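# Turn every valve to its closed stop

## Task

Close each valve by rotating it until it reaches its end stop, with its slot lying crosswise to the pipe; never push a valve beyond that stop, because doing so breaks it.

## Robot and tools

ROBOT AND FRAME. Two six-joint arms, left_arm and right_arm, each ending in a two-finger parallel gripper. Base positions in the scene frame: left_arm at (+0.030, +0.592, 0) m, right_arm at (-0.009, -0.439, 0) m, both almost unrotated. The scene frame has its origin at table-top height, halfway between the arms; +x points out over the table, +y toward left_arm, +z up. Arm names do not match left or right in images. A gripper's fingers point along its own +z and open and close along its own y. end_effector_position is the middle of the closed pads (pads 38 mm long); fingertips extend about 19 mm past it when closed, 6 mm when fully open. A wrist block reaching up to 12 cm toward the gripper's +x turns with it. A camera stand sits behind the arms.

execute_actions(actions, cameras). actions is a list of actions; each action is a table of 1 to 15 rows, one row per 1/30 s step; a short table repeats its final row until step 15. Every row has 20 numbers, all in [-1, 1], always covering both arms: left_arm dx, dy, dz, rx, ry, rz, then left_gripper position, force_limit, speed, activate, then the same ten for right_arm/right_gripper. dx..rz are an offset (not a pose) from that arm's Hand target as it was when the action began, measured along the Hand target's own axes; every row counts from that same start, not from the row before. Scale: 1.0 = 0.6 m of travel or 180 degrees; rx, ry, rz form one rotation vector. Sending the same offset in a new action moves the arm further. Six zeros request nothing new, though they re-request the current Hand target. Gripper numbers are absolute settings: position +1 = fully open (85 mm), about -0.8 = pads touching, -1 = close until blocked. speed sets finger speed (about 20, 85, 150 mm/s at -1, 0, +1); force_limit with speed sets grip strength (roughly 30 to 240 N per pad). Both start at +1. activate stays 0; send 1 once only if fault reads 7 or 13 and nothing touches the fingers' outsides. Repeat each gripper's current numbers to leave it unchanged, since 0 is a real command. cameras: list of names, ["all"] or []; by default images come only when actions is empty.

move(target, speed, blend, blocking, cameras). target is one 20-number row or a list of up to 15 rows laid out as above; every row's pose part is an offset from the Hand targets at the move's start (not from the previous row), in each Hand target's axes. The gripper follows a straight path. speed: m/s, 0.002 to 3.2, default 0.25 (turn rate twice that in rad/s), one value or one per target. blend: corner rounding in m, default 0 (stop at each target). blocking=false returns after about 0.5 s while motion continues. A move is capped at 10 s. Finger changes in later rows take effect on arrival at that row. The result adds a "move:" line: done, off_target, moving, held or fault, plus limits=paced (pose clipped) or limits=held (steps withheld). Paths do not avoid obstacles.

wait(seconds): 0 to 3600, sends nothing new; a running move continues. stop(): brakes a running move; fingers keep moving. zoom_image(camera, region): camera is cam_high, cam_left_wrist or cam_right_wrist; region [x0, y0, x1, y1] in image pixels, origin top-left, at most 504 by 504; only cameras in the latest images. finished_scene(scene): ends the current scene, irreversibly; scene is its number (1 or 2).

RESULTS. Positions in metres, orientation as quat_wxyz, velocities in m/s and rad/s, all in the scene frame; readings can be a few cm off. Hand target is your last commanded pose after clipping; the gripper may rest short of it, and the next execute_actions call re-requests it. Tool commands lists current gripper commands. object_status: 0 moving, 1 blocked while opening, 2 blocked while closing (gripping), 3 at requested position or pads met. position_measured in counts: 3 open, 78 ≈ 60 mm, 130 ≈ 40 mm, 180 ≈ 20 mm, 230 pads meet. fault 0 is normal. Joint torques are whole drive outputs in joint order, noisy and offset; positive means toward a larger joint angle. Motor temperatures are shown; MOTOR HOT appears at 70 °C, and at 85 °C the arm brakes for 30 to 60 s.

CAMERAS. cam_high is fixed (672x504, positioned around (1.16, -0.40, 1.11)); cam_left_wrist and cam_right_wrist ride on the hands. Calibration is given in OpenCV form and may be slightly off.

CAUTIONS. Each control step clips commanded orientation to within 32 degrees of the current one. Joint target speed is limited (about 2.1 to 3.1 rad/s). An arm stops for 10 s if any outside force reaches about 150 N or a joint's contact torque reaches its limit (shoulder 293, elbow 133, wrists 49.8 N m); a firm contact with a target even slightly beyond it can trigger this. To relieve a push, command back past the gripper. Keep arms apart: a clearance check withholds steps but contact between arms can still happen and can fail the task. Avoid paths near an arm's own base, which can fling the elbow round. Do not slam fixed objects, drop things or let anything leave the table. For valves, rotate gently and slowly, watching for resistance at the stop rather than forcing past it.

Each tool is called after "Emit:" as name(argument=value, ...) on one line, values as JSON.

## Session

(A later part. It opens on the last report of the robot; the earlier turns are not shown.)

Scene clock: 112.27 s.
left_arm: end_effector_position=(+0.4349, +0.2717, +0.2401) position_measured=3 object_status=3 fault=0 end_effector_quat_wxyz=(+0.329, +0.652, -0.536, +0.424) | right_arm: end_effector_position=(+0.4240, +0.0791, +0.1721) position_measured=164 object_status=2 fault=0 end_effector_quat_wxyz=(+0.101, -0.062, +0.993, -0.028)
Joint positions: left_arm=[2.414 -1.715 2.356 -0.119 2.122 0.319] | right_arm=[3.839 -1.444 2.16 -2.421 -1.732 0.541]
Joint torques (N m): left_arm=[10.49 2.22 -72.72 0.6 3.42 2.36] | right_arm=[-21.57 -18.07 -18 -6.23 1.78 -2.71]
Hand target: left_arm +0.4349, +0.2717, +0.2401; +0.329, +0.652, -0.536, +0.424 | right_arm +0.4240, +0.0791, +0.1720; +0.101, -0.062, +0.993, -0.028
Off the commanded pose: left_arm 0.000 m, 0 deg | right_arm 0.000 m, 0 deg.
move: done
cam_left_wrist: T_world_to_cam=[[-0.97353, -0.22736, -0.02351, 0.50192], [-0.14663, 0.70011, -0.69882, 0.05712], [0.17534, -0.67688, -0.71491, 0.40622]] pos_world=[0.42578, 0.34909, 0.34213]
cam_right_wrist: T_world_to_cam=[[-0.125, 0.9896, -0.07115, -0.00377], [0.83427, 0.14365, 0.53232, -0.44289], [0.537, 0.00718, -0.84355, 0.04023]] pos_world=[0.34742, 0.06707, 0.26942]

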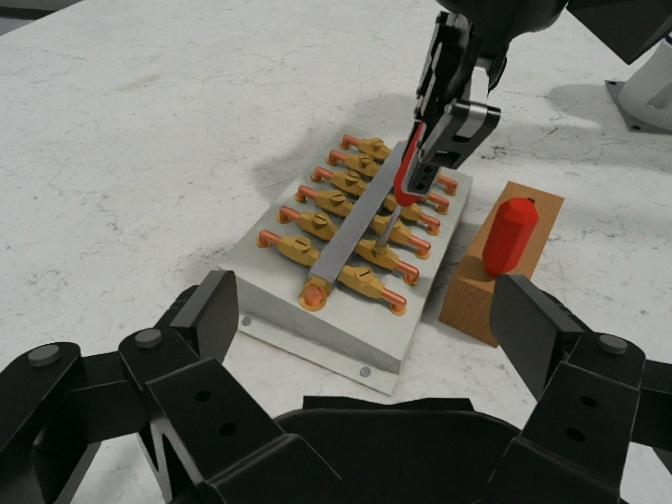

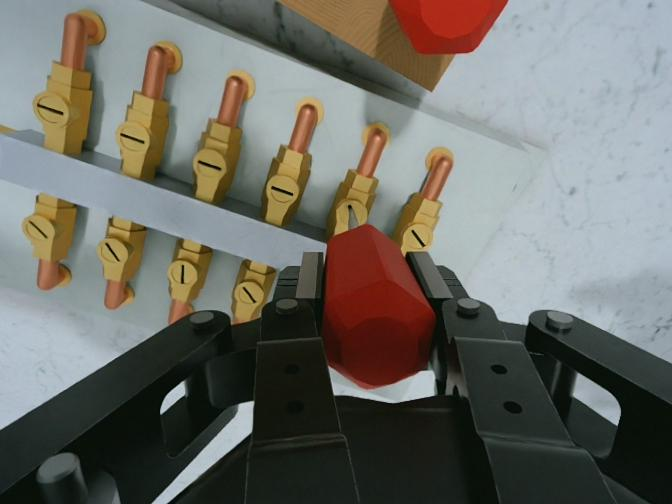

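Emit:
move(target=[[0,0,0,0,0,0,1,1,1,0,0,0,-0.0025,0,0,0,-1,0,-1,0],[0,0,0,0,0,0,1,1,1,0,0.0009,0,-0.0025,0,0,0,-1,0,-1,0],[0,0,0,0,0,0,1,1,1,0,0.0009,0,0.0002,0,0,0,-1,0,-1,0]], speed=[0.03,0.03,0.03], cameras=["cam_left_wrist","cam_right_wrist"])

Emit:
zoom_image(camera="cam_right_wrist", region=[335, 180, 375, 220])

Emit:
zoom_image(camera="cam_left_wrist", region=[370, 236, 390, 256])

Scene clock: 113.03 s.
left_arm: end_effector_position=(+0.4349, +0.2717, +0.2401) position_measured=3 object_status=3 fault=0 end_effector_quat_wxyz=(+0.329, +0.652, -0.536, +0.424) | right_arm: end_effector_position=(+0.4236, +0.0791, +0.1722) position_measured=164 object_status=2 fault=0 end_effector_quat_wxyz=(+0.101, -0.062, +0.993, -0.028)
Joint positions: left_arm=[2.414 -1.715 2.356 -0.119 2.122 0.319] | right_arm=[3.839 -1.444 2.161 -2.422 -1.732 0.541]
Joint torques (N m): left_arm=[11.39 1.27 -73.65 0.42 3.09 1.62] | right_arm=[6.98 -23.73 -22.9 -8.51 -1.31 0.78]
Hand target: left_arm +0.4349, +0.2717, +0.2401; +0.329, +0.652, -0.536, +0.424 | right_arm +0.4235, +0.0790, +0.1718; +0.101, -0.062, +0.993, -0.028
Off the commanded pose: left_arm 0.000 m, 0 deg | right_arm 0.000 m, 0 deg.
move: done
cam_left_wrist: T_world_to_cam=[[-0.97353, -0.22736, -0.02351, 0.50192], [-0.14663, 0.70011, -0.69882, 0.05712], [0.17534, -0.67688, -0.71491, 0.40622]] pos_world=[0.42578, 0.34909, 0.34213]
cam_right_wrist: T_world_to_cam=[[-0.12506, 0.98961, -0.07089, -0.00389], [0.83409, 0.14356, 0.53262, -0.44249], [0.53726, 0.00748, -0.84338, 0.04034]] pos_world=[0.34692, 0.06707, 0.26942]

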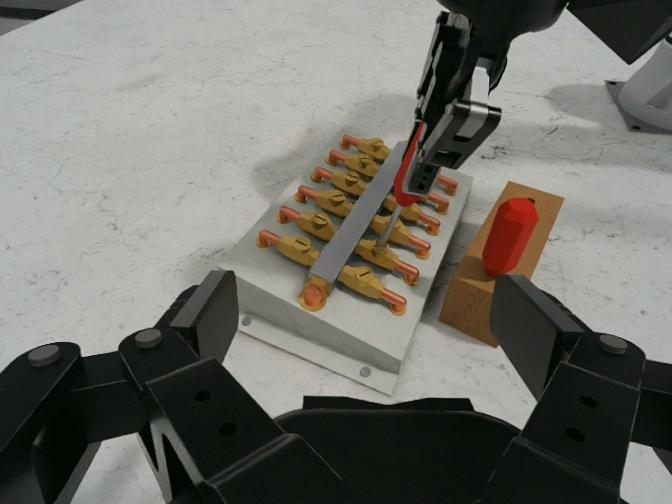

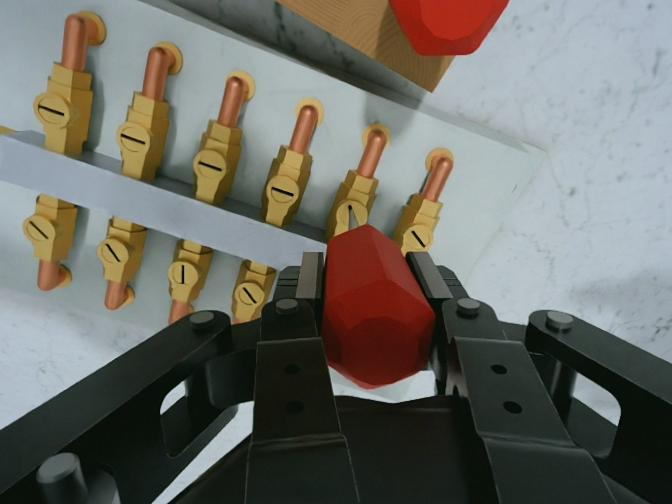

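Scaled by 12.600 from the camera's image (finer frame: 960x720).

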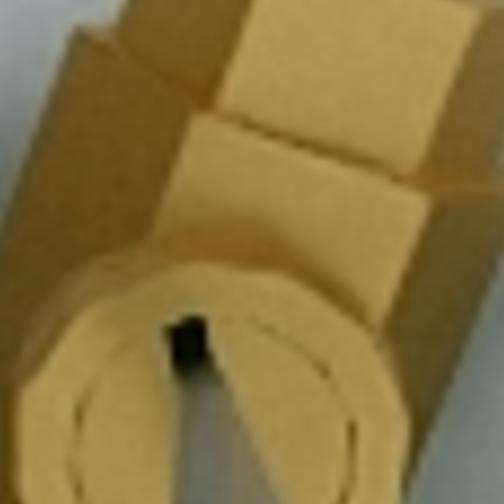

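Scaled by 25.200 from the camera's image (finer frame: 960x720).

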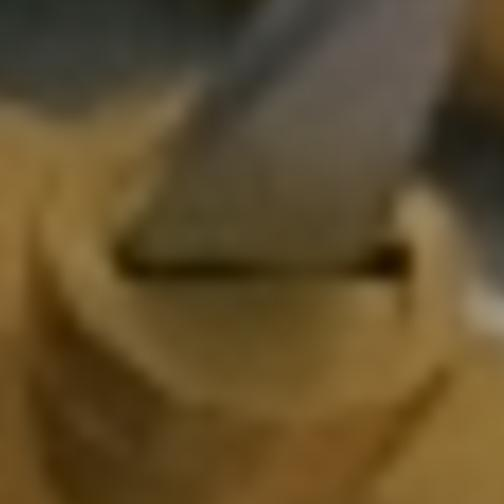

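Emit:
move(target=[[0,0,0,0,0,0,1,1,1,0,0,0,0.0008,0,0,0,-1,0,-1,0]], speed=[0.03])

Scene clock: 113.67 s.
left_arm: end_effector_position=(+0.4349, +0.2717, +0.2401) position_measured=3 object_status=3 fault=0 end_effector_quat_wxyz=(+0.329, +0.652, -0.536, +0.424) | right_arm: end_effector_position=(+0.4236, +0.0790, +0.1714) position_measured=164 object_status=2 fault=0 end_effector_quat_wxyz=(+0.101, -0.062, +0.993, -0.028)
Joint positions: left_arm=[2.414 -1.715 2.356 -0.119 2.122 0.319] | right_arm=[3.839 -1.443 2.161 -2.423 -1.732 0.541]
Joint torques (N m): left_arm=[9.6 4.52 -72.21 0.21 2.72 1.94] | right_arm=[-16.96 -9.67 -12.28 -5.12 0.04 -2.53]
Hand target: left_arm +0.4349, +0.2717, +0.2401; +0.329, +0.652, -0.536, +0.424 | right_arm +0.4236, +0.0790, +0.1713; +0.101, -0.062, +0.993, -0.028
Off the commanded pose: left_arm 0.000 m, 0 deg | right_arm 0.000 m, 0 deg.
move: done

Emit:
move(target=[[0,0,0,0,0,0,1,1,1,0,0.0006,-0.0021,0,0,0,-0.0833,-1,0,-1,0]], speed=[0.12], cameras=["cam_left_wrist","cam_right_wrist"])

Emit:
zoom_image(camera="cam_right_wrist", region=[335, 185, 375, 225])

Emit:
zoom_image(camera="cam_left_wrist", region=[370, 236, 390, 256])

Scene clock: 115.77 s.
left_arm: end_effector_position=(+0.4349, +0.2717, +0.2401) position_measured=3 object_status=3 fault=0 end_effector_quat_wxyz=(+0.329, +0.652, -0.536, +0.424) | right_arm: end_effector_position=(+0.4234, +0.0777, +0.1714) position_measured=164 object_status=2 fault=0 end_effector_quat_wxyz=(+0.096, -0.191, +0.976, -0.041)
Joint positions: left_arm=[2.414 -1.715 2.356 -0.119 2.122 0.319] | right_arm=[3.838 -1.445 2.163 -2.424 -1.732 0.279]
Joint torques (N m): left_arm=[13.63 1.64 -72.3 0.47 3.2 2.07] | right_arm=[-9.64 -71.41 -35.56 -10.43 3.01 -2.78]
Hand target: left_arm +0.4349, +0.2717, +0.2401; +0.329, +0.652, -0.536, +0.424 | right_arm +0.4234, +0.0777, +0.1714; +0.096, -0.191, +0.976, -0.041
Off the commanded pose: left_arm 0.000 m, 0 deg | right_arm 0.000 m, 0 deg.
move: done
cam_left_wrist: T_world_to_cam=[[-0.97353, -0.22736, -0.02351, 0.50192], [-0.14663, 0.70011, -0.69882, 0.05712], [0.17534, -0.67688, -0.71491, 0.40622]] pos_world=[0.42578, 0.34909, 0.34213]
cam_right_wrist: T_world_to_cam=[[-0.37168, 0.92064, -0.11946, 0.11555], [0.77301, 0.37817, 0.50935, -0.43013], [0.51411, 0.09697, -0.85223, 0.04417]] pos_world=[0.35274, 0.052, 0.27053]

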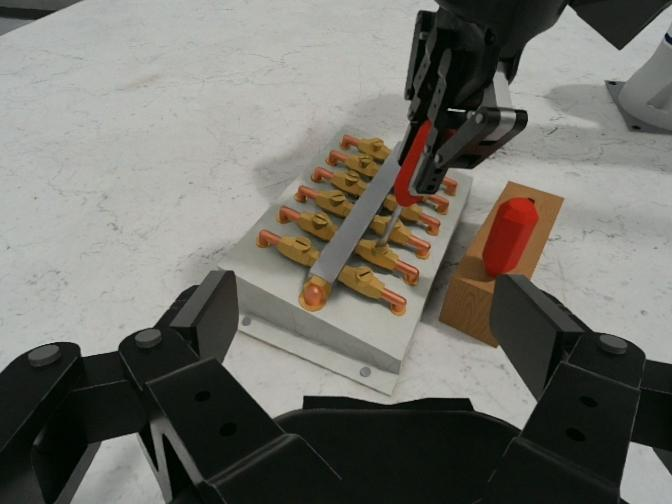

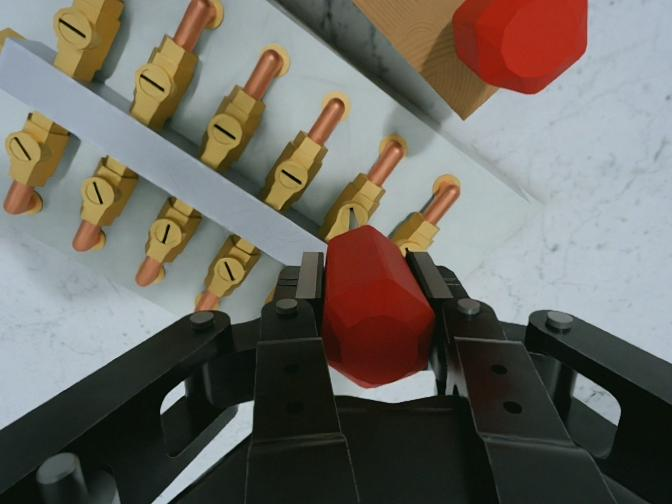

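Scaled by 12.600 from the camera's image (finer frame: 960x720).

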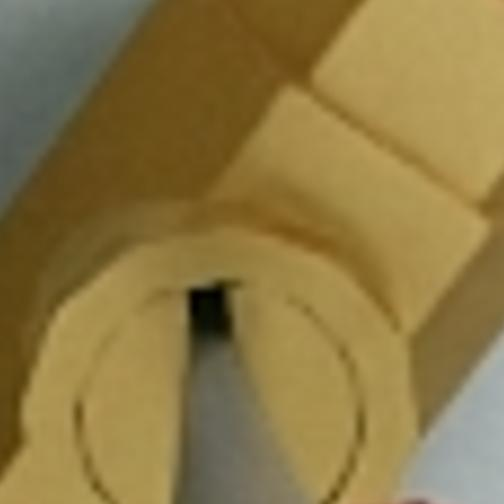

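Scaled by 25.200 from the camera's image (finer frame: 960x720).

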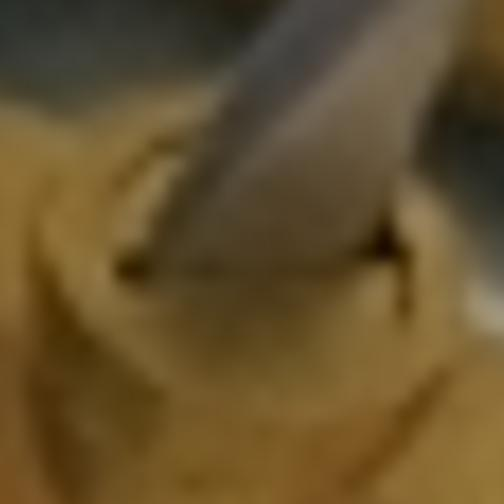

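Emit:
move(target=[[0,0,0,0,0,0,1,1,1,0,-0.0042,-0.0014,0,0,0,-0.1111,-1,0,-1,0]], speed=[0.1], cameras=["cam_right_wrist"])

Emit:
zoom_image(camera="cam_right_wrist", region=[335, 185, 375, 225])

Scene clock: 118.40 s.
left_arm: end_effector_position=(+0.4349, +0.2717, +0.2401) position_measured=3 object_status=3 fault=0 end_effector_quat_wxyz=(+0.329, +0.652, -0.536, +0.424) | right_arm: end_effector_position=(+0.4260, +0.0778, +0.1719) position_measured=164 object_status=2 fault=0 end_effector_quat_wxyz=(+0.088, -0.358, +0.928, -0.057)
Joint positions: left_arm=[2.414 -1.715 2.356 -0.119 2.122 0.319] | right_arm=[3.835 -1.443 2.16 -2.422 -1.732 -0.073]
Joint torques (N m): left_arm=[12.72 0.21 -71.36 0.51 2.94 2.11] | right_arm=[-19.99 -34 -54.84 -9.03 1.3 -3.5]
Hand target: left_arm +0.4349, +0.2717, +0.2401; +0.329, +0.652, -0.536, +0.424 | right_arm +0.4260, +0.0779, +0.1719; +0.088, -0.358, +0.928, -0.057
Off the commanded pose: left_arm 0.000 m, 0 deg | right_arm 0.000 m, 0 deg.
move: done
cam_right_wrist: T_world_to_cam=[[-0.65898, 0.73247, -0.17097, 0.26235], [0.60294, 0.65031, 0.46212, -0.37305], [0.44967, 0.20144, -0.87018, 0.06564]] pos_world=[0.36829, 0.03721, 0.27436]

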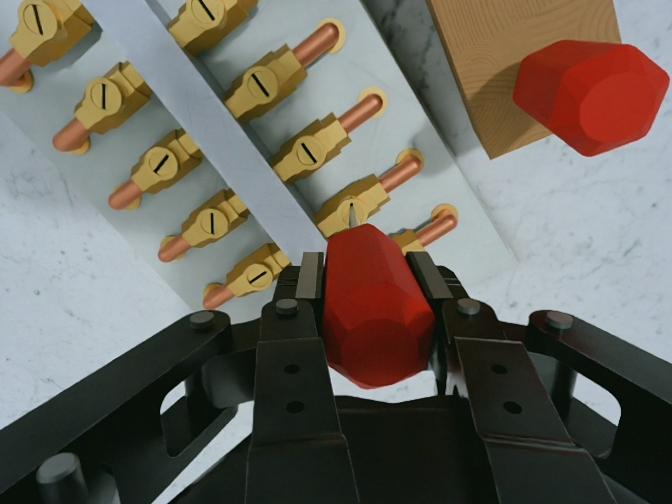

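Scaled by 12.600 from the camera's image (finer frame: 960x720).

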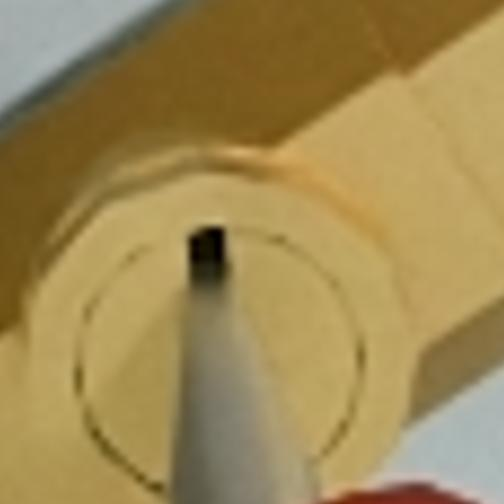

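Emit:
move(target=[[0,0,0,0,0,0,1,1,1,0,-0.0023,-0.0006,0.0002,0,0,-0.1111,-1,0,-1,0]], speed=[0.1], cameras=["cam_right_wrist"])

Emit:
zoom_image(camera="cam_right_wrist", region=[335, 185, 375, 225])

Scene clock: 120.87 s.
left_arm: end_effector_position=(+0.4349, +0.2717, +0.2401) position_measured=3 object_status=3 fault=0 end_effector_quat_wxyz=(+0.329, +0.652, -0.536, +0.424) | right_arm: end_effector_position=(+0.4272, +0.0785, +0.1720) position_measured=164 object_status=2 fault=0 end_effector_quat_wxyz=(+0.076, -0.513, +0.852, -0.071)
Joint positions: left_arm=[2.414 -1.715 2.356 -0.119 2.122 0.319] | right_arm=[3.835 -1.441 2.158 -2.422 -1.732 -0.422]
Joint torques (N m): left_arm=[10.71 2.78 -73.36 0.55 3.05 1.63] | right_arm=[-18.04 -29.77 -51.37 -8.65 2.49 -3.38]
Hand target: left_arm +0.4349, +0.2717, +0.2401; +0.329, +0.652, -0.536, +0.424 | right_arm +0.4272, +0.0785, +0.1720; +0.076, -0.513, +0.852, -0.071
Off the commanded pose: left_arm 0.000 m, 0 deg | right_arm 0.000 m, 0 deg.
move: done
cam_right_wrist: T_world_to_cam=[[-0.86672, 0.45602, -0.20207, 0.37847], [0.35146, 0.84582, 0.40133, -0.27173], [0.35393, 0.27683, -0.89336, 0.10402]] pos_world=[0.38671, 0.02845, 0.27846]

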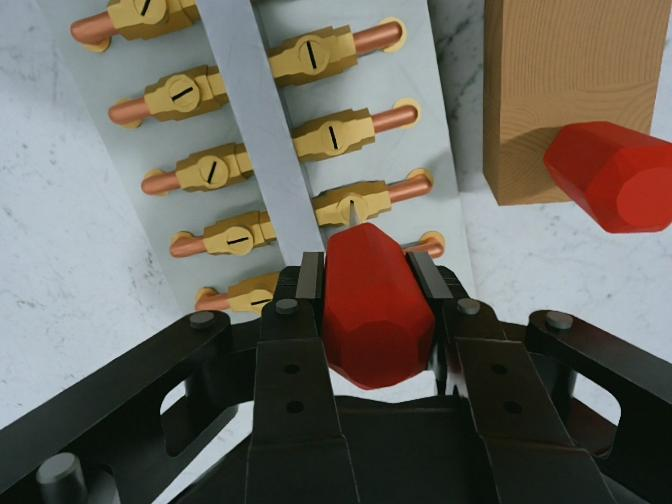

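Scaled by 12.600 from the camera's image (finer frame: 960x720).

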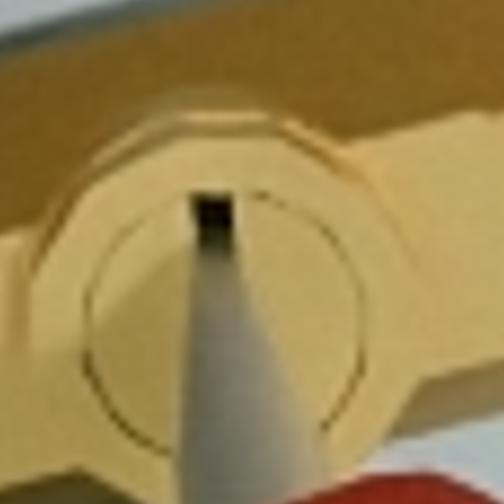

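Emit:
move(target=[[0,0,0,0,0,0,1,1,1,0,-0.0008,0.0004,0.0002,0,0,-0.0556,-1,0,-1,0]], speed=[0.08])

Emit:
move(target=[[0,0,0,0,0,0,1,1,1,0,0,0,0,0,0,-0.0111,-1,0,-1,0]], speed=[0.03], cameras=["cam_right_wrist"])

Emit:
zoom_image(camera="cam_right_wrist", region=[320, 165, 400, 245])

Emit:
zoom_image(camera="cam_right_wrist", region=[300, 90, 380, 170])

Scene clock: 122.70 s.
left_arm: end_effector_position=(+0.4349, +0.2717, +0.2401) position_measured=3 object_status=3 fault=0 end_effector_quat_wxyz=(+0.329, +0.652, -0.536, +0.424) | right_arm: end_effector_position=(+0.4273, +0.0790, +0.1719) position_measured=164 object_status=2 fault=0 end_effector_quat_wxyz=(+0.070, -0.586, +0.804, -0.078)
Joint positions: left_arm=[2.414 -1.715 2.356 -0.119 2.122 0.319] | right_arm=[3.835 -1.44 2.157 -2.422 -1.732 -0.596]
Joint torques (N m): left_arm=[11.62 1.04 -72.98 0.07 3.01 1.93] | right_arm=[7.49 -23.11 -45.43 -13.67 3.11 -3.8]
Hand target: left_arm +0.4349, +0.2717, +0.2401; +0.329, +0.652, -0.536, +0.424 | right_arm +0.4273, +0.0790, +0.1719; +0.070, -0.586, +0.804, -0.077
Off the commanded pose: left_arm 0.000 m, 0 deg | right_arm 0.000 m, 0 deg.
move: done

Scene clock: 123.67 s.
left_arm: end_effector_position=(+0.4349, +0.2717, +0.2401) position_measured=3 object_status=3 fault=0 end_effector_quat_wxyz=(+0.329, +0.652, -0.536, +0.424) | right_arm: end_effector_position=(+0.4273, +0.0791, +0.1719) position_measured=164 object_status=2 fault=0 end_effector_quat_wxyz=(+0.069, -0.600, +0.793, -0.079)
Joint positions: left_arm=[2.414 -1.715 2.356 -0.119 2.122 0.319] | right_arm=[3.835 -1.44 2.157 -2.422 -1.732 -0.631]
Joint torques (N m): left_arm=[10.19 0.41 -73.77 0.33 3.69 2.05] | right_arm=[1.57 -27.98 -41.39 -9.48 3.21 -4.51]
Hand target: left_arm +0.4349, +0.2717, +0.2401; +0.329, +0.652, -0.536, +0.424 | right_arm +0.4273, +0.0790, +0.1719; +0.069, -0.600, +0.793, -0.079
Off the commanded pose: left_arm 0.000 m, 0 deg | right_arm 0.000 m, 0 deg.
move: done
cam_right_wrist: T_world_to_cam=[[-0.94236, 0.26099, -0.20937, 0.42724], [0.17344, 0.91614, 0.36141, -0.19486], [0.28614, 0.30427, -0.9086, 0.13312]] pos_world=[0.39832, 0.02651, 0.28083]

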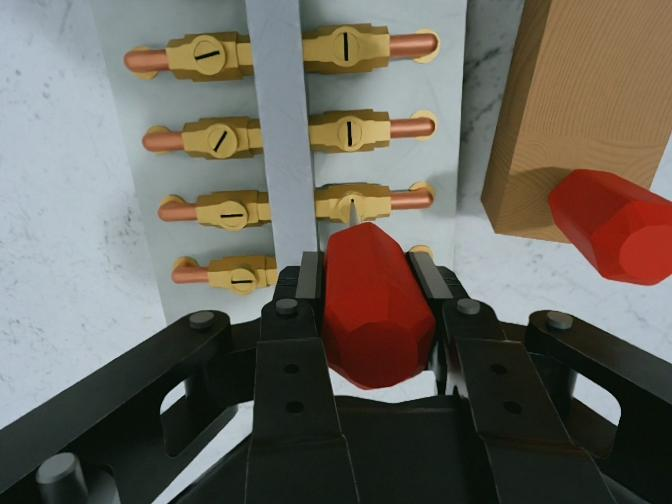

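Scaled by 6.300 from the camera's image (finer frame: 960x720).

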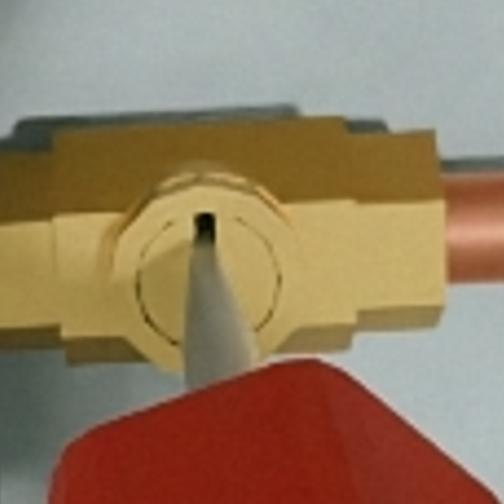

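Scaled by 6.300 from the camera's image (finer frame: 960x720).

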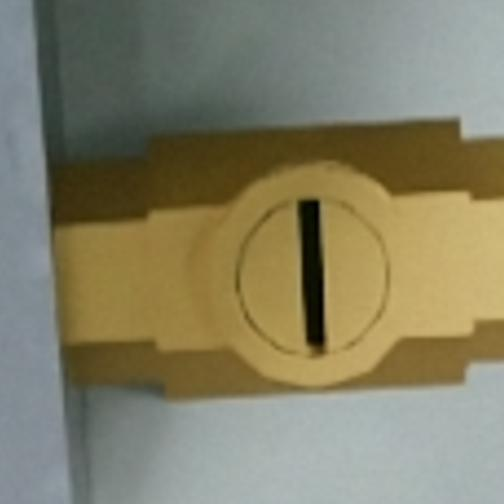

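Emit:
move(target=[[0,0,0,0,0,0,1,1,1,0,0,0,0,0,0,-0.0122,-1,0,-1,0]], speed=[0.03])

Scene clock: 124.83 s.
left_arm: end_effector_position=(+0.4349, +0.2717, +0.2401) position_measured=3 object_status=3 fault=0 end_effector_quat_wxyz=(+0.329, +0.652, -0.536, +0.424) | right_arm: end_effector_position=(+0.4273, +0.0791, +0.1719) position_measured=164 object_status=2 fault=0 end_effector_quat_wxyz=(+0.067, -0.615, +0.782, -0.080)
Joint positions: left_arm=[2.414 -1.715 2.356 -0.119 2.122 0.319] | right_arm=[3.835 -1.44 2.157 -2.422 -1.732 -0.67]
Joint torques (N m): left_arm=[9.5 2.29 -71.31 0.8 3.17 1.87] | right_arm=[-5.05 -37.17 -36.56 -1.81 1.92 -4.58]
Hand target: left_arm +0.4349, +0.2717, +0.2401; +0.329, +0.652, -0.536, +0.424 | right_arm +0.4273, +0.0790, +0.1719; +0.067, -0.615, +0.782, -0.080
Off the commanded pose: left_arm 0.000 m, 0 deg | right_arm 0.000 m, 0 deg.
move: done

Emit:
move(target=[[0,0,0,0,0,0,1,1,1,0,0,0,0,0,0,-0.0089,-1,0,-1,0]], speed=[0.03], cameras=["cam_right_wrist"])

Emit:
zoom_image(camera="cam_right_wrist", region=[320, 165, 400, 245])

Scene clock: 125.80 s.
left_arm: end_effector_position=(+0.4349, +0.2717, +0.2401) position_measured=3 object_status=3 fault=0 end_effector_quat_wxyz=(+0.329, +0.652, -0.536, +0.424) | right_arm: end_effector_position=(+0.4273, +0.0791, +0.1719) position_measured=164 object_status=2 fault=0 end_effector_quat_wxyz=(+0.066, -0.626, +0.773, -0.081)
Joint positions: left_arm=[2.414 -1.715 2.356 -0.119 2.122 0.319] | right_arm=[3.835 -1.44 2.157 -2.422 -1.732 -0.697]
Joint torques (N m): left_arm=[12.95 -2.09 -72.91 0.17 3.54 2.33] | right_arm=[-5.89 -44.43 -33.25 0.86 1.25 -4.55]
Hand target: left_arm +0.4349, +0.2717, +0.2401; +0.329, +0.652, -0.536, +0.424 | right_arm +0.4273, +0.0790, +0.1719; +0.066, -0.626, +0.773, -0.081
Off the commanded pose: left_arm 0.000 m, 0 deg | right_arm 0.000 m, 0 deg.
move: done
cam_right_wrist: T_world_to_cam=[[-0.95778, 0.19667, -0.20972, 0.43896], [0.11469, 0.93024, 0.34857, -0.16857], [0.26364, 0.3098, -0.91352, 0.14315]] pos_world=[0.40202, 0.02614, 0.28158]

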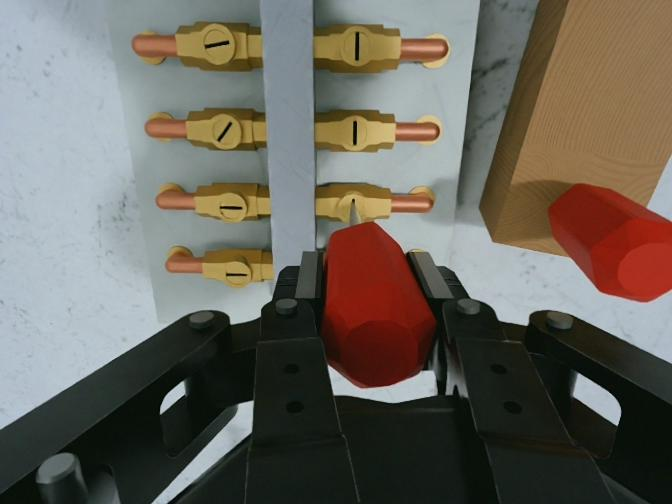

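Scaled by 6.300 from the camera's image (finer frame: 960x720).

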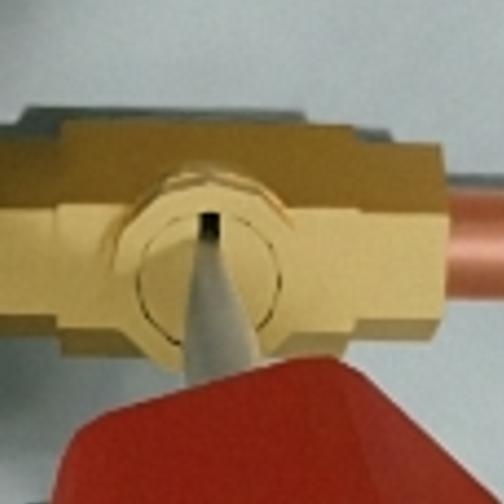

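Emit:
move(target=[[0,0,0,0,0,0,1,1,1,0,0,0,-0.03,0,0,0,-1,0,-1,0],[0,0,0,0,0,0,1,1,1,0,-0.068,0.0018,-0.03,0,0,0.175,-1,0,-1,0],[0,0,0,0,0,0,1,1,1,0,-0.068,0.0018,-0.0084,0,0,0.175,-1,0,-1,0]], speed=[0.1,0.5,0.1], blend=[0.003,0.002,0], cameras=["cam_left_wrist","cam_right_wrist"])

Emit:
zoom_image(camera="cam_right_wrist", region=[335, 185, 375, 225])

Emit:
zoom_image(camera="cam_left_wrist", region=[350, 250, 380, 280])

Scene clock: 127.83 s.
left_arm: end_effector_position=(+0.4349, +0.2717, +0.2401) position_measured=3 object_status=3 fault=0 end_effector_quat_wxyz=(+0.329, +0.652, -0.536, +0.424) | right_arm: end_effector_position=(+0.4337, +0.1194, +0.1768) position_measured=164 object_status=2 fault=0 end_effector_quat_wxyz=(+0.085, -0.393, +0.914, -0.060)
Joint positions: left_arm=[2.414 -1.715 2.356 -0.119 2.122 0.319] | right_arm=[3.877 -1.392 2.085 -2.392 -1.737 -0.107]
Joint torques (N m): left_arm=[10.64 1.61 -72.21 0.97 3.23 1.93] | right_arm=[-14.18 -45.48 -36.37 -11.65 -2.59 0.93]
Hand target: left_arm +0.4349, +0.2717, +0.2401; +0.329, +0.652, -0.536, +0.424 | right_arm +0.4337, +0.1194, +0.1766; +0.085, -0.392, +0.914, -0.060
Off the commanded pose: left_arm 0.000 m, 0 deg | right_arm 0.000 m, 0 deg.
move: done
cam_left_wrist: T_world_to_cam=[[-0.97353, -0.22736, -0.02351, 0.50192], [-0.14663, 0.70011, -0.69882, 0.05712], [0.17534, -0.67688, -0.71491, 0.40622]] pos_world=[0.42578, 0.34909, 0.34213]
cam_right_wrist: T_world_to_cam=[[-0.71189, 0.67895, -0.17958, 0.26869], [0.55432, 0.70022, 0.44991, -0.38963], [0.43122, 0.22074, -0.87483, 0.06455]] pos_world=[0.37942, 0.07616, 0.28002]

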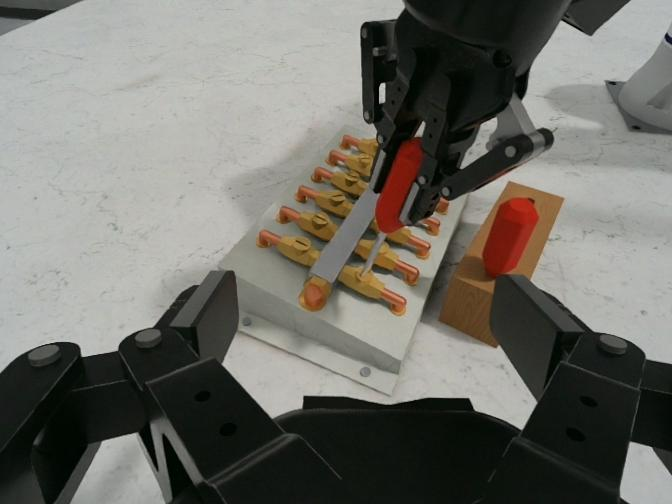

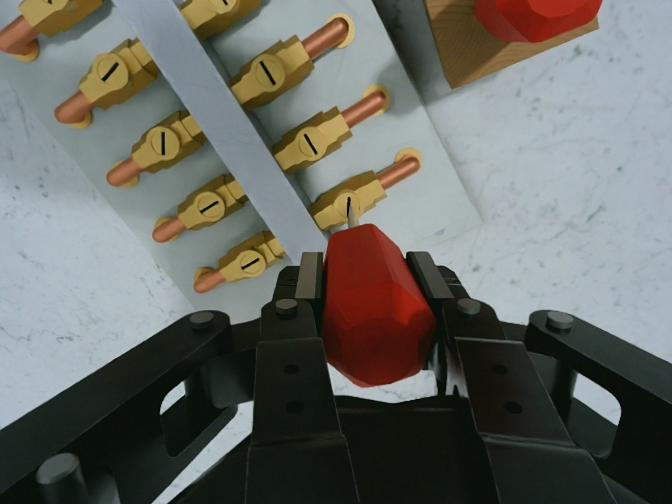

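Scaled by 12.600 from the camera's image (finer frame: 960x720).

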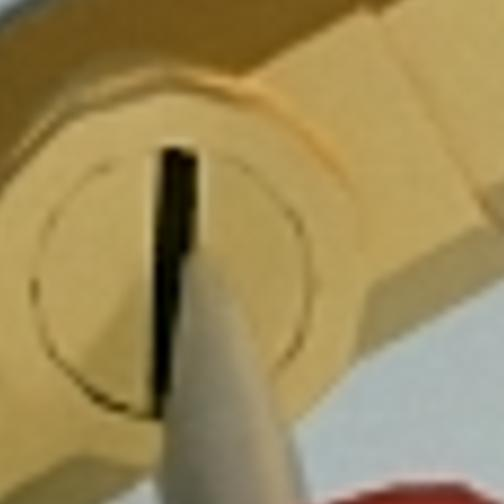

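Scaled by 16.800 from the camera's image (finer frame: 960x720).

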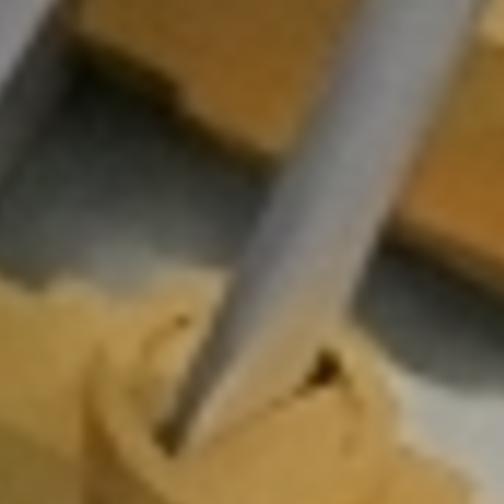

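Emit:
move(target=[[0,0,0,0,0,0,1,1,1,0,0.0033,-0.0015,0,0,0,0.0861,-1,0,-1,0],[0,0,0,0,0,0,1,1,1,0,0.0033,-0.0015,0.0033,0,0,0.0861,-1,0,-1,0]], speed=[0.1,0.1], cameras=["cam_left_wrist","cam_right_wrist"])

Emit:
zoom_image(camera="cam_right_wrist", region=[335, 185, 375, 225])

Emit:
zoom_image(camera="cam_left_wrist", region=[355, 263, 375, 283])

Scene clock: 130.70 s.
left_arm: end_effector_position=(+0.4349, +0.2717, +0.2401) position_measured=3 object_status=3 fault=0 end_effector_quat_wxyz=(+0.329, +0.652, -0.536, +0.424) | right_arm: end_effector_position=(+0.4334, +0.1173, +0.1748) position_measured=164 object_status=2 fault=0 end_effector_quat_wxyz=(+0.093, -0.266, +0.958, -0.048)
Joint positions: left_arm=[2.414 -1.715 2.356 -0.119 2.122 0.319] | right_arm=[3.875 -1.393 2.09 -2.397 -1.737 0.162]
Joint torques (N m): left_arm=[10.56 -0.16 -73.45 0.33 3.56 1.31] | right_arm=[-12.48 -47.08 -35.4 -11.05 -1.35 1.05]
Hand target: left_arm +0.4349, +0.2717, +0.2401; +0.329, +0.652, -0.536, +0.424 | right_arm +0.4334, +0.1172, +0.1746; +0.093, -0.266, +0.958, -0.048
Off the commanded pose: left_arm 0.000 m, 0 deg | right_arm 0.000 m, 0 deg.
move: done
cam_left_wrist: T_world_to_cam=[[-0.97353, -0.22736, -0.02351, 0.50192], [-0.14663, 0.70011, -0.69882, 0.05712], [0.17534, -0.67688, -0.71491, 0.40622]] pos_world=[0.42578, 0.34909, 0.34213]
cam_right_wrist: T_world_to_cam=[[-0.50629, 0.8502, -0.14434, 0.15419], [0.70952, 0.50581, 0.49066, -0.4387], [0.49016, 0.146, -0.85932, 0.04394]] pos_world=[0.36779, 0.08439, 0.27526]

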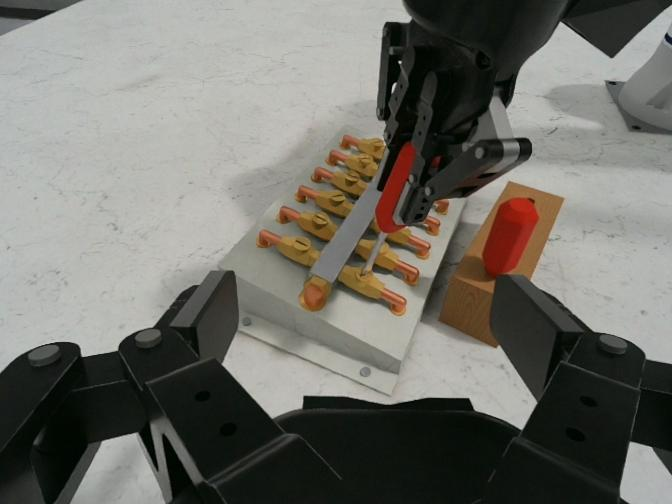

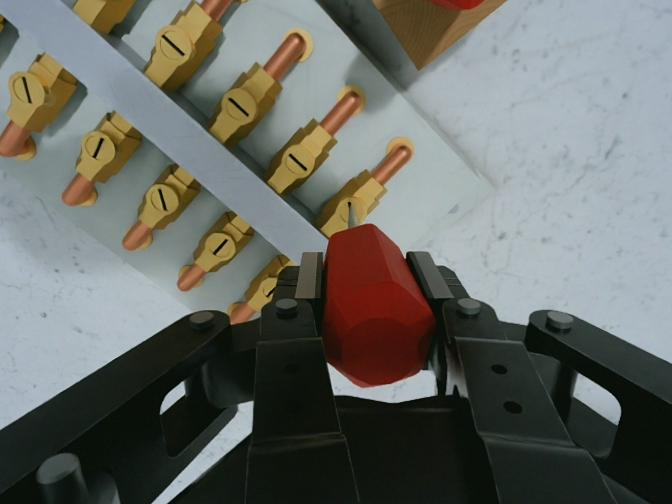

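Scaled by 12.600 from the camera's image (finer frame: 960x720).

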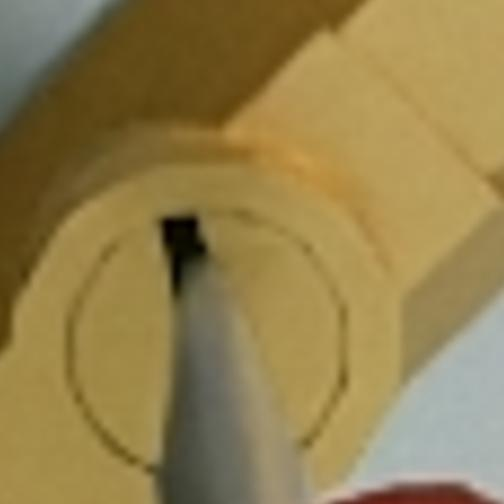

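Scaled by 25.200 from the camera's image (finer frame: 960x720).

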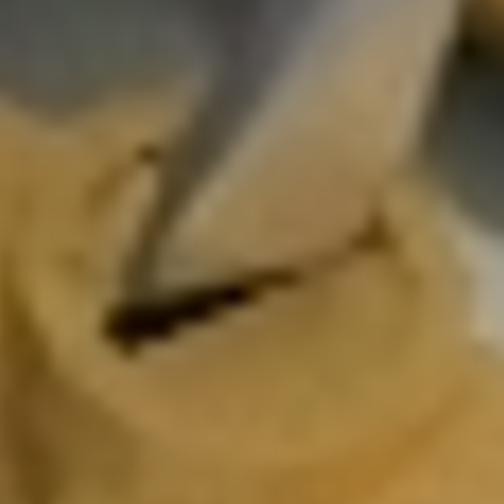

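Emit:
move(target=[[0,0,0,0,0,0,1,1,1,0,0.0002,-0.0002,0,0,0,-0.0333,-1,0,-1,0],[0,0,0,0,0,0,1,1,1,0,0.0002,-0.0002,0.0022,0,0,-0.0333,-1,0,-1,0]], speed=[0.1,0.1], cameras=["cam_left_wrist","cam_right_wrist"])

Emit:
zoom_image(camera="cam_right_wrist", region=[335, 185, 375, 225])

Emit:
zoom_image(camera="cam_left_wrist", region=[355, 263, 375, 283])

Scene clock: 132.17 s.
left_arm: end_effector_position=(+0.4349, +0.2717, +0.2401) position_measured=3 object_status=3 fault=0 end_effector_quat_wxyz=(+0.329, +0.652, -0.536, +0.424) | right_arm: end_effector_position=(+0.4337, +0.1171, +0.1736) position_measured=164 object_status=2 fault=0 end_effector_quat_wxyz=(+0.090, -0.315, +0.943, -0.053) end_effector_velocity=(+0.000, -0.001, -0.005) end_effector_angular_velocity=(-0.003, +0.005, +0.002)
Joint positions: left_arm=[2.414 -1.715 2.356 -0.119 2.122 0.319] | right_arm=[3.874 -1.391 2.091 -2.399 -1.737 0.057]
Joint velocities: left_arm=[within noise] | right_arm=[-0.001 0.005 0.002 -0.003 0.001 -0.003]
Joint torques (N m): left_arm=[10.51 1.99 -72.74 -0.06 3.23 1.57] | right_arm=[-19.13 -36.99 -28.32 -9.59 1.82 -2.87]
Hand target: left_arm +0.4349, +0.2717, +0.2401; +0.329, +0.652, -0.536, +0.424 | right_arm +0.4336, +0.1170, +0.1733; +0.090, -0.315, +0.943, -0.053
Off the commanded pose: left_arm 0.000 m, 0 deg | right_arm 0.000 m, 0 deg.
move: done
cam_left_wrist: T_world_to_cam=[[-0.97353, -0.22736, -0.02351, 0.50192], [-0.14663, 0.70011, -0.69882, 0.05712], [0.17534, -0.67688, -0.71491, 0.40622]] pos_world=[0.42578, 0.34909, 0.34213]
cam_right_wrist: T_world_to_cam=[[-0.59073, 0.79097, -0.15938, 0.20051], [0.65579, 0.58574, 0.47629, -0.4218], [0.47008, 0.17684, -0.86473, 0.04887]] pos_world=[0.37209, 0.07983, 0.27511]

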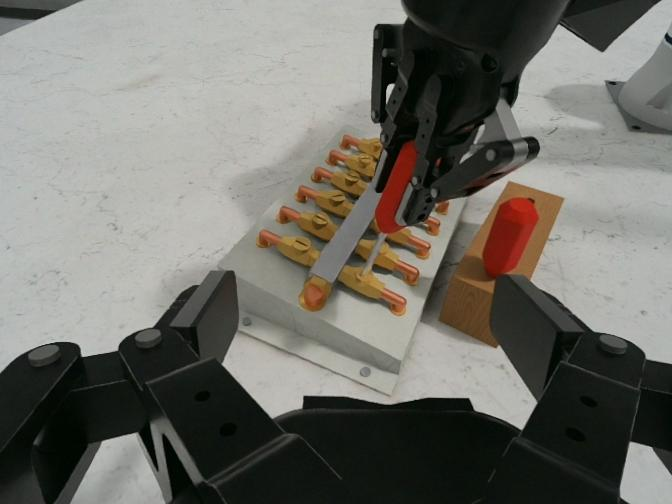

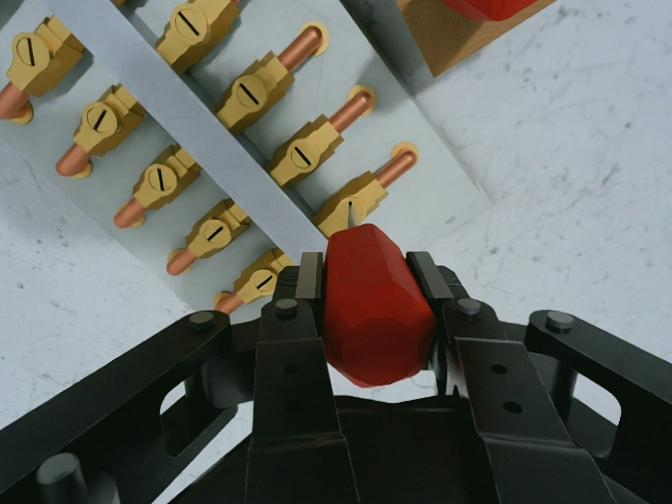

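Scaled by 12.600 from the camera's image (finer frame: 960x720).

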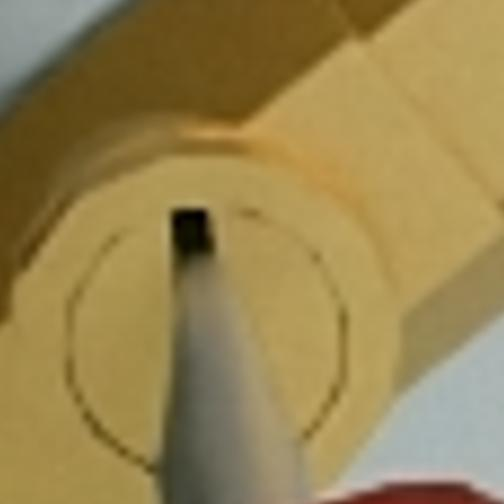

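Scaled by 25.200 from the camera's image (finer frame: 960x720).

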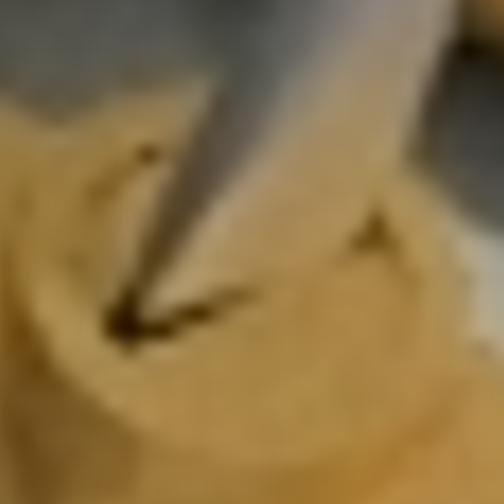

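Emit:
move(target=[[0,0,0,0,0,0,1,1,1,0,0,0,-0.0025,0,0,0,-1,0,-1,0],[0,0,0,0,0,0,1,1,1,0,0.0001,-0.0004,-0.0025,0,0,-0.0222,-1,0,-1,0],[0,0,0,0,0,0,1,1,1,0,0.0001,-0.0004,0.0003,0,0,-0.0222,-1,0,-1,0]], speed=[0.05,0.1,0.03], cameras=["cam_left_wrist","cam_right_wrist"])

Emit:
zoom_image(camera="cam_right_wrist", region=[335, 185, 375, 225])

Emit:
zoom_image(camera="cam_left_wrist", region=[355, 263, 375, 283])

Scene clock: 133.60 s.
left_arm: end_effector_position=(+0.4349, +0.2717, +0.2401) position_measured=3 object_status=3 fault=0 end_effector_quat_wxyz=(+0.329, +0.652, -0.536, +0.424) | right_arm: end_effector_position=(+0.4338, +0.1168, +0.1733) position_measured=164 object_status=2 fault=0 end_effector_quat_wxyz=(+0.088, -0.348, +0.932, -0.056)
Joint positions: left_arm=[2.414 -1.715 2.356 -0.119 2.122 0.319] | right_arm=[3.874 -1.391 2.092 -2.4 -1.737 -0.013]
Joint torques (N m): left_arm=[11.14 1.73 -72.51 -0.01 3.05 1.54] | right_arm=[-14.02 -46.56 -34.61 -11.86 1.5 -2.63]
Hand target: left_arm +0.4349, +0.2717, +0.2401; +0.329, +0.652, -0.536, +0.424 | right_arm +0.4338, +0.1168, +0.1732; +0.088, -0.348, +0.932, -0.056
Off the commanded pose: left_arm 0.000 m, 0 deg | right_arm 0.000 m, 0 deg.
move: done
cam_left_wrist: T_world_to_cam=[[-0.97353, -0.22736, -0.02351, 0.50192], [-0.14663, 0.70011, -0.69882, 0.05712], [0.17534, -0.67688, -0.71491, 0.40622]] pos_world=[0.42578, 0.34909, 0.34213]
cam_right_wrist: T_world_to_cam=[[-0.64376, 0.74645, -0.1685, 0.23055], [0.61557, 0.63595, 0.46545, -0.40808], [0.45459, 0.19592, -0.86889, 0.05385]] pos_world=[0.37514, 0.07687, 0.27558]

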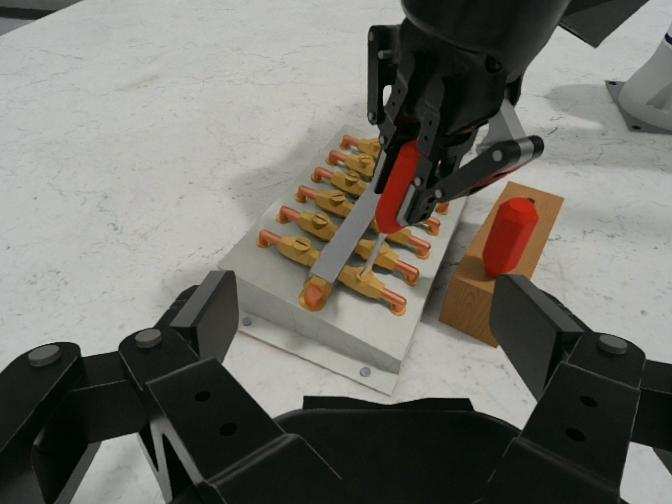

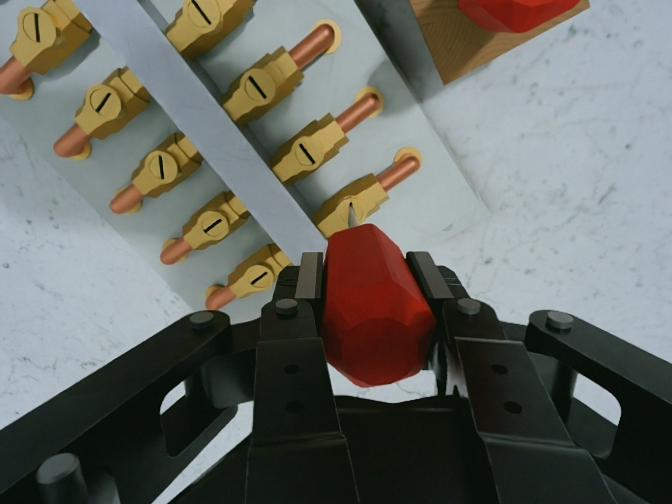

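Scaled by 12.600 from the camera's image (finer frame: 960x720).

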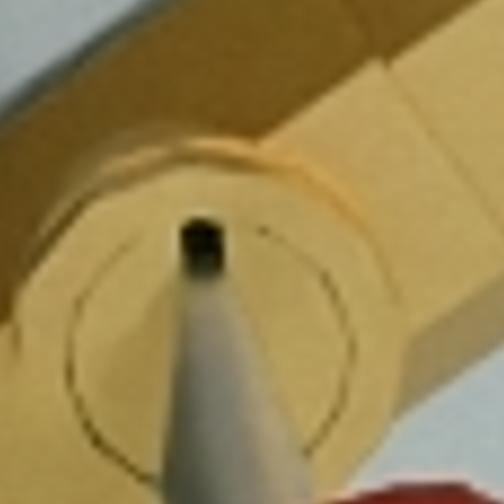

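Scaled by 25.200 from the camera's image (finer frame: 960x720).

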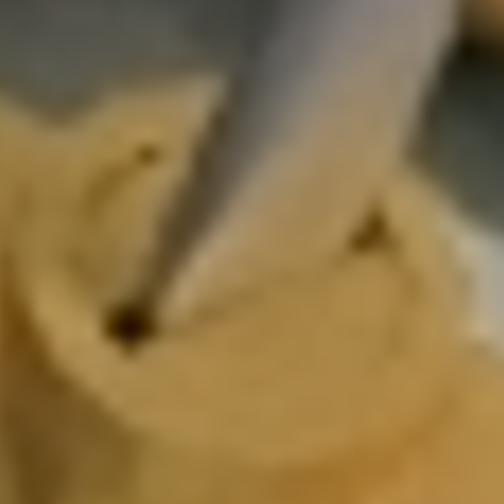

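Emit:
move(target=[[0,0,0,0,0,0,1,1,1,0,0,0,0.0012,0,0,0,-1,0,-1,0],[0,0,0,0,0,0,1,1,1,0,-0.0007,-0.0016,0.0014,0,0,-0.1111,-1,0,-1,0]], speed=[0.03,0.12], cameras=["cam_right_wrist"])

Emit:
zoom_image(camera="cam_right_wrist", region=[335, 185, 375, 225])

Scene clock: 135.93 s.
left_arm: end_effector_position=(+0.4349, +0.2717, +0.2401) position_measured=3 object_status=3 fault=0 end_effector_quat_wxyz=(+0.329, +0.652, -0.536, +0.424) | right_arm: end_effector_position=(+0.4349, +0.1163, +0.1726) position_measured=164 object_status=2 fault=0 end_effector_quat_wxyz=(+0.077, -0.504, +0.857, -0.070)
Joint positions: left_arm=[2.414 -1.715 2.356 -0.119 2.122 0.319] | right_arm=[3.872 -1.39 2.092 -2.402 -1.736 -0.364]
Joint torques (N m): left_arm=[7.09 1.27 -73.53 -0.27 3.17 1.71] | right_arm=[-22.76 -44.01 -41.46 -12.8 0.94 -2.73]
Hand target: left_arm +0.4349, +0.2717, +0.2401; +0.329, +0.652, -0.536, +0.424 | right_arm +0.4349, +0.1163, +0.1726; +0.077, -0.504, +0.857, -0.070
Off the commanded pose: left_arm 0.000 m, 0 deg | right_arm 0.000 m, 0 deg.
move: done
cam_right_wrist: T_world_to_cam=[[-0.85698, 0.47458, -0.20087, 0.3614], [0.36832, 0.83667, 0.40536, -0.3136], [0.36044, 0.2734, -0.89182, 0.08865]] pos_world=[0.39327, 0.06663, 0.27877]

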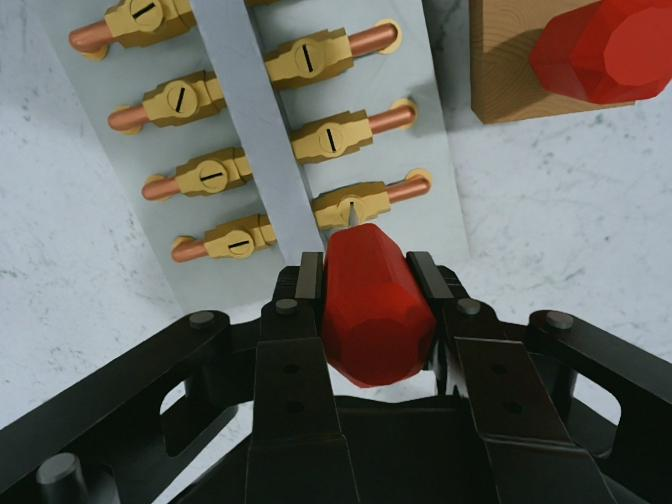

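Scaled by 12.600 from the camera's image (finer frame: 960x720).

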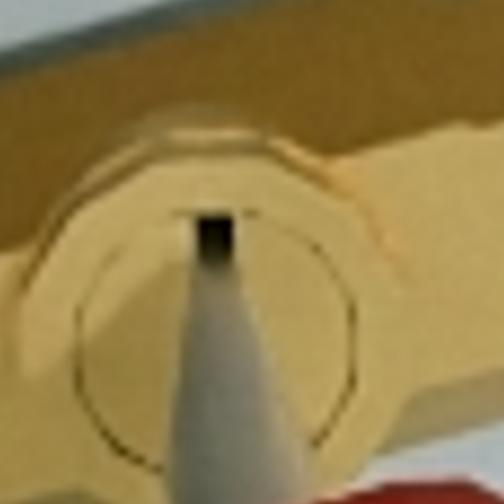

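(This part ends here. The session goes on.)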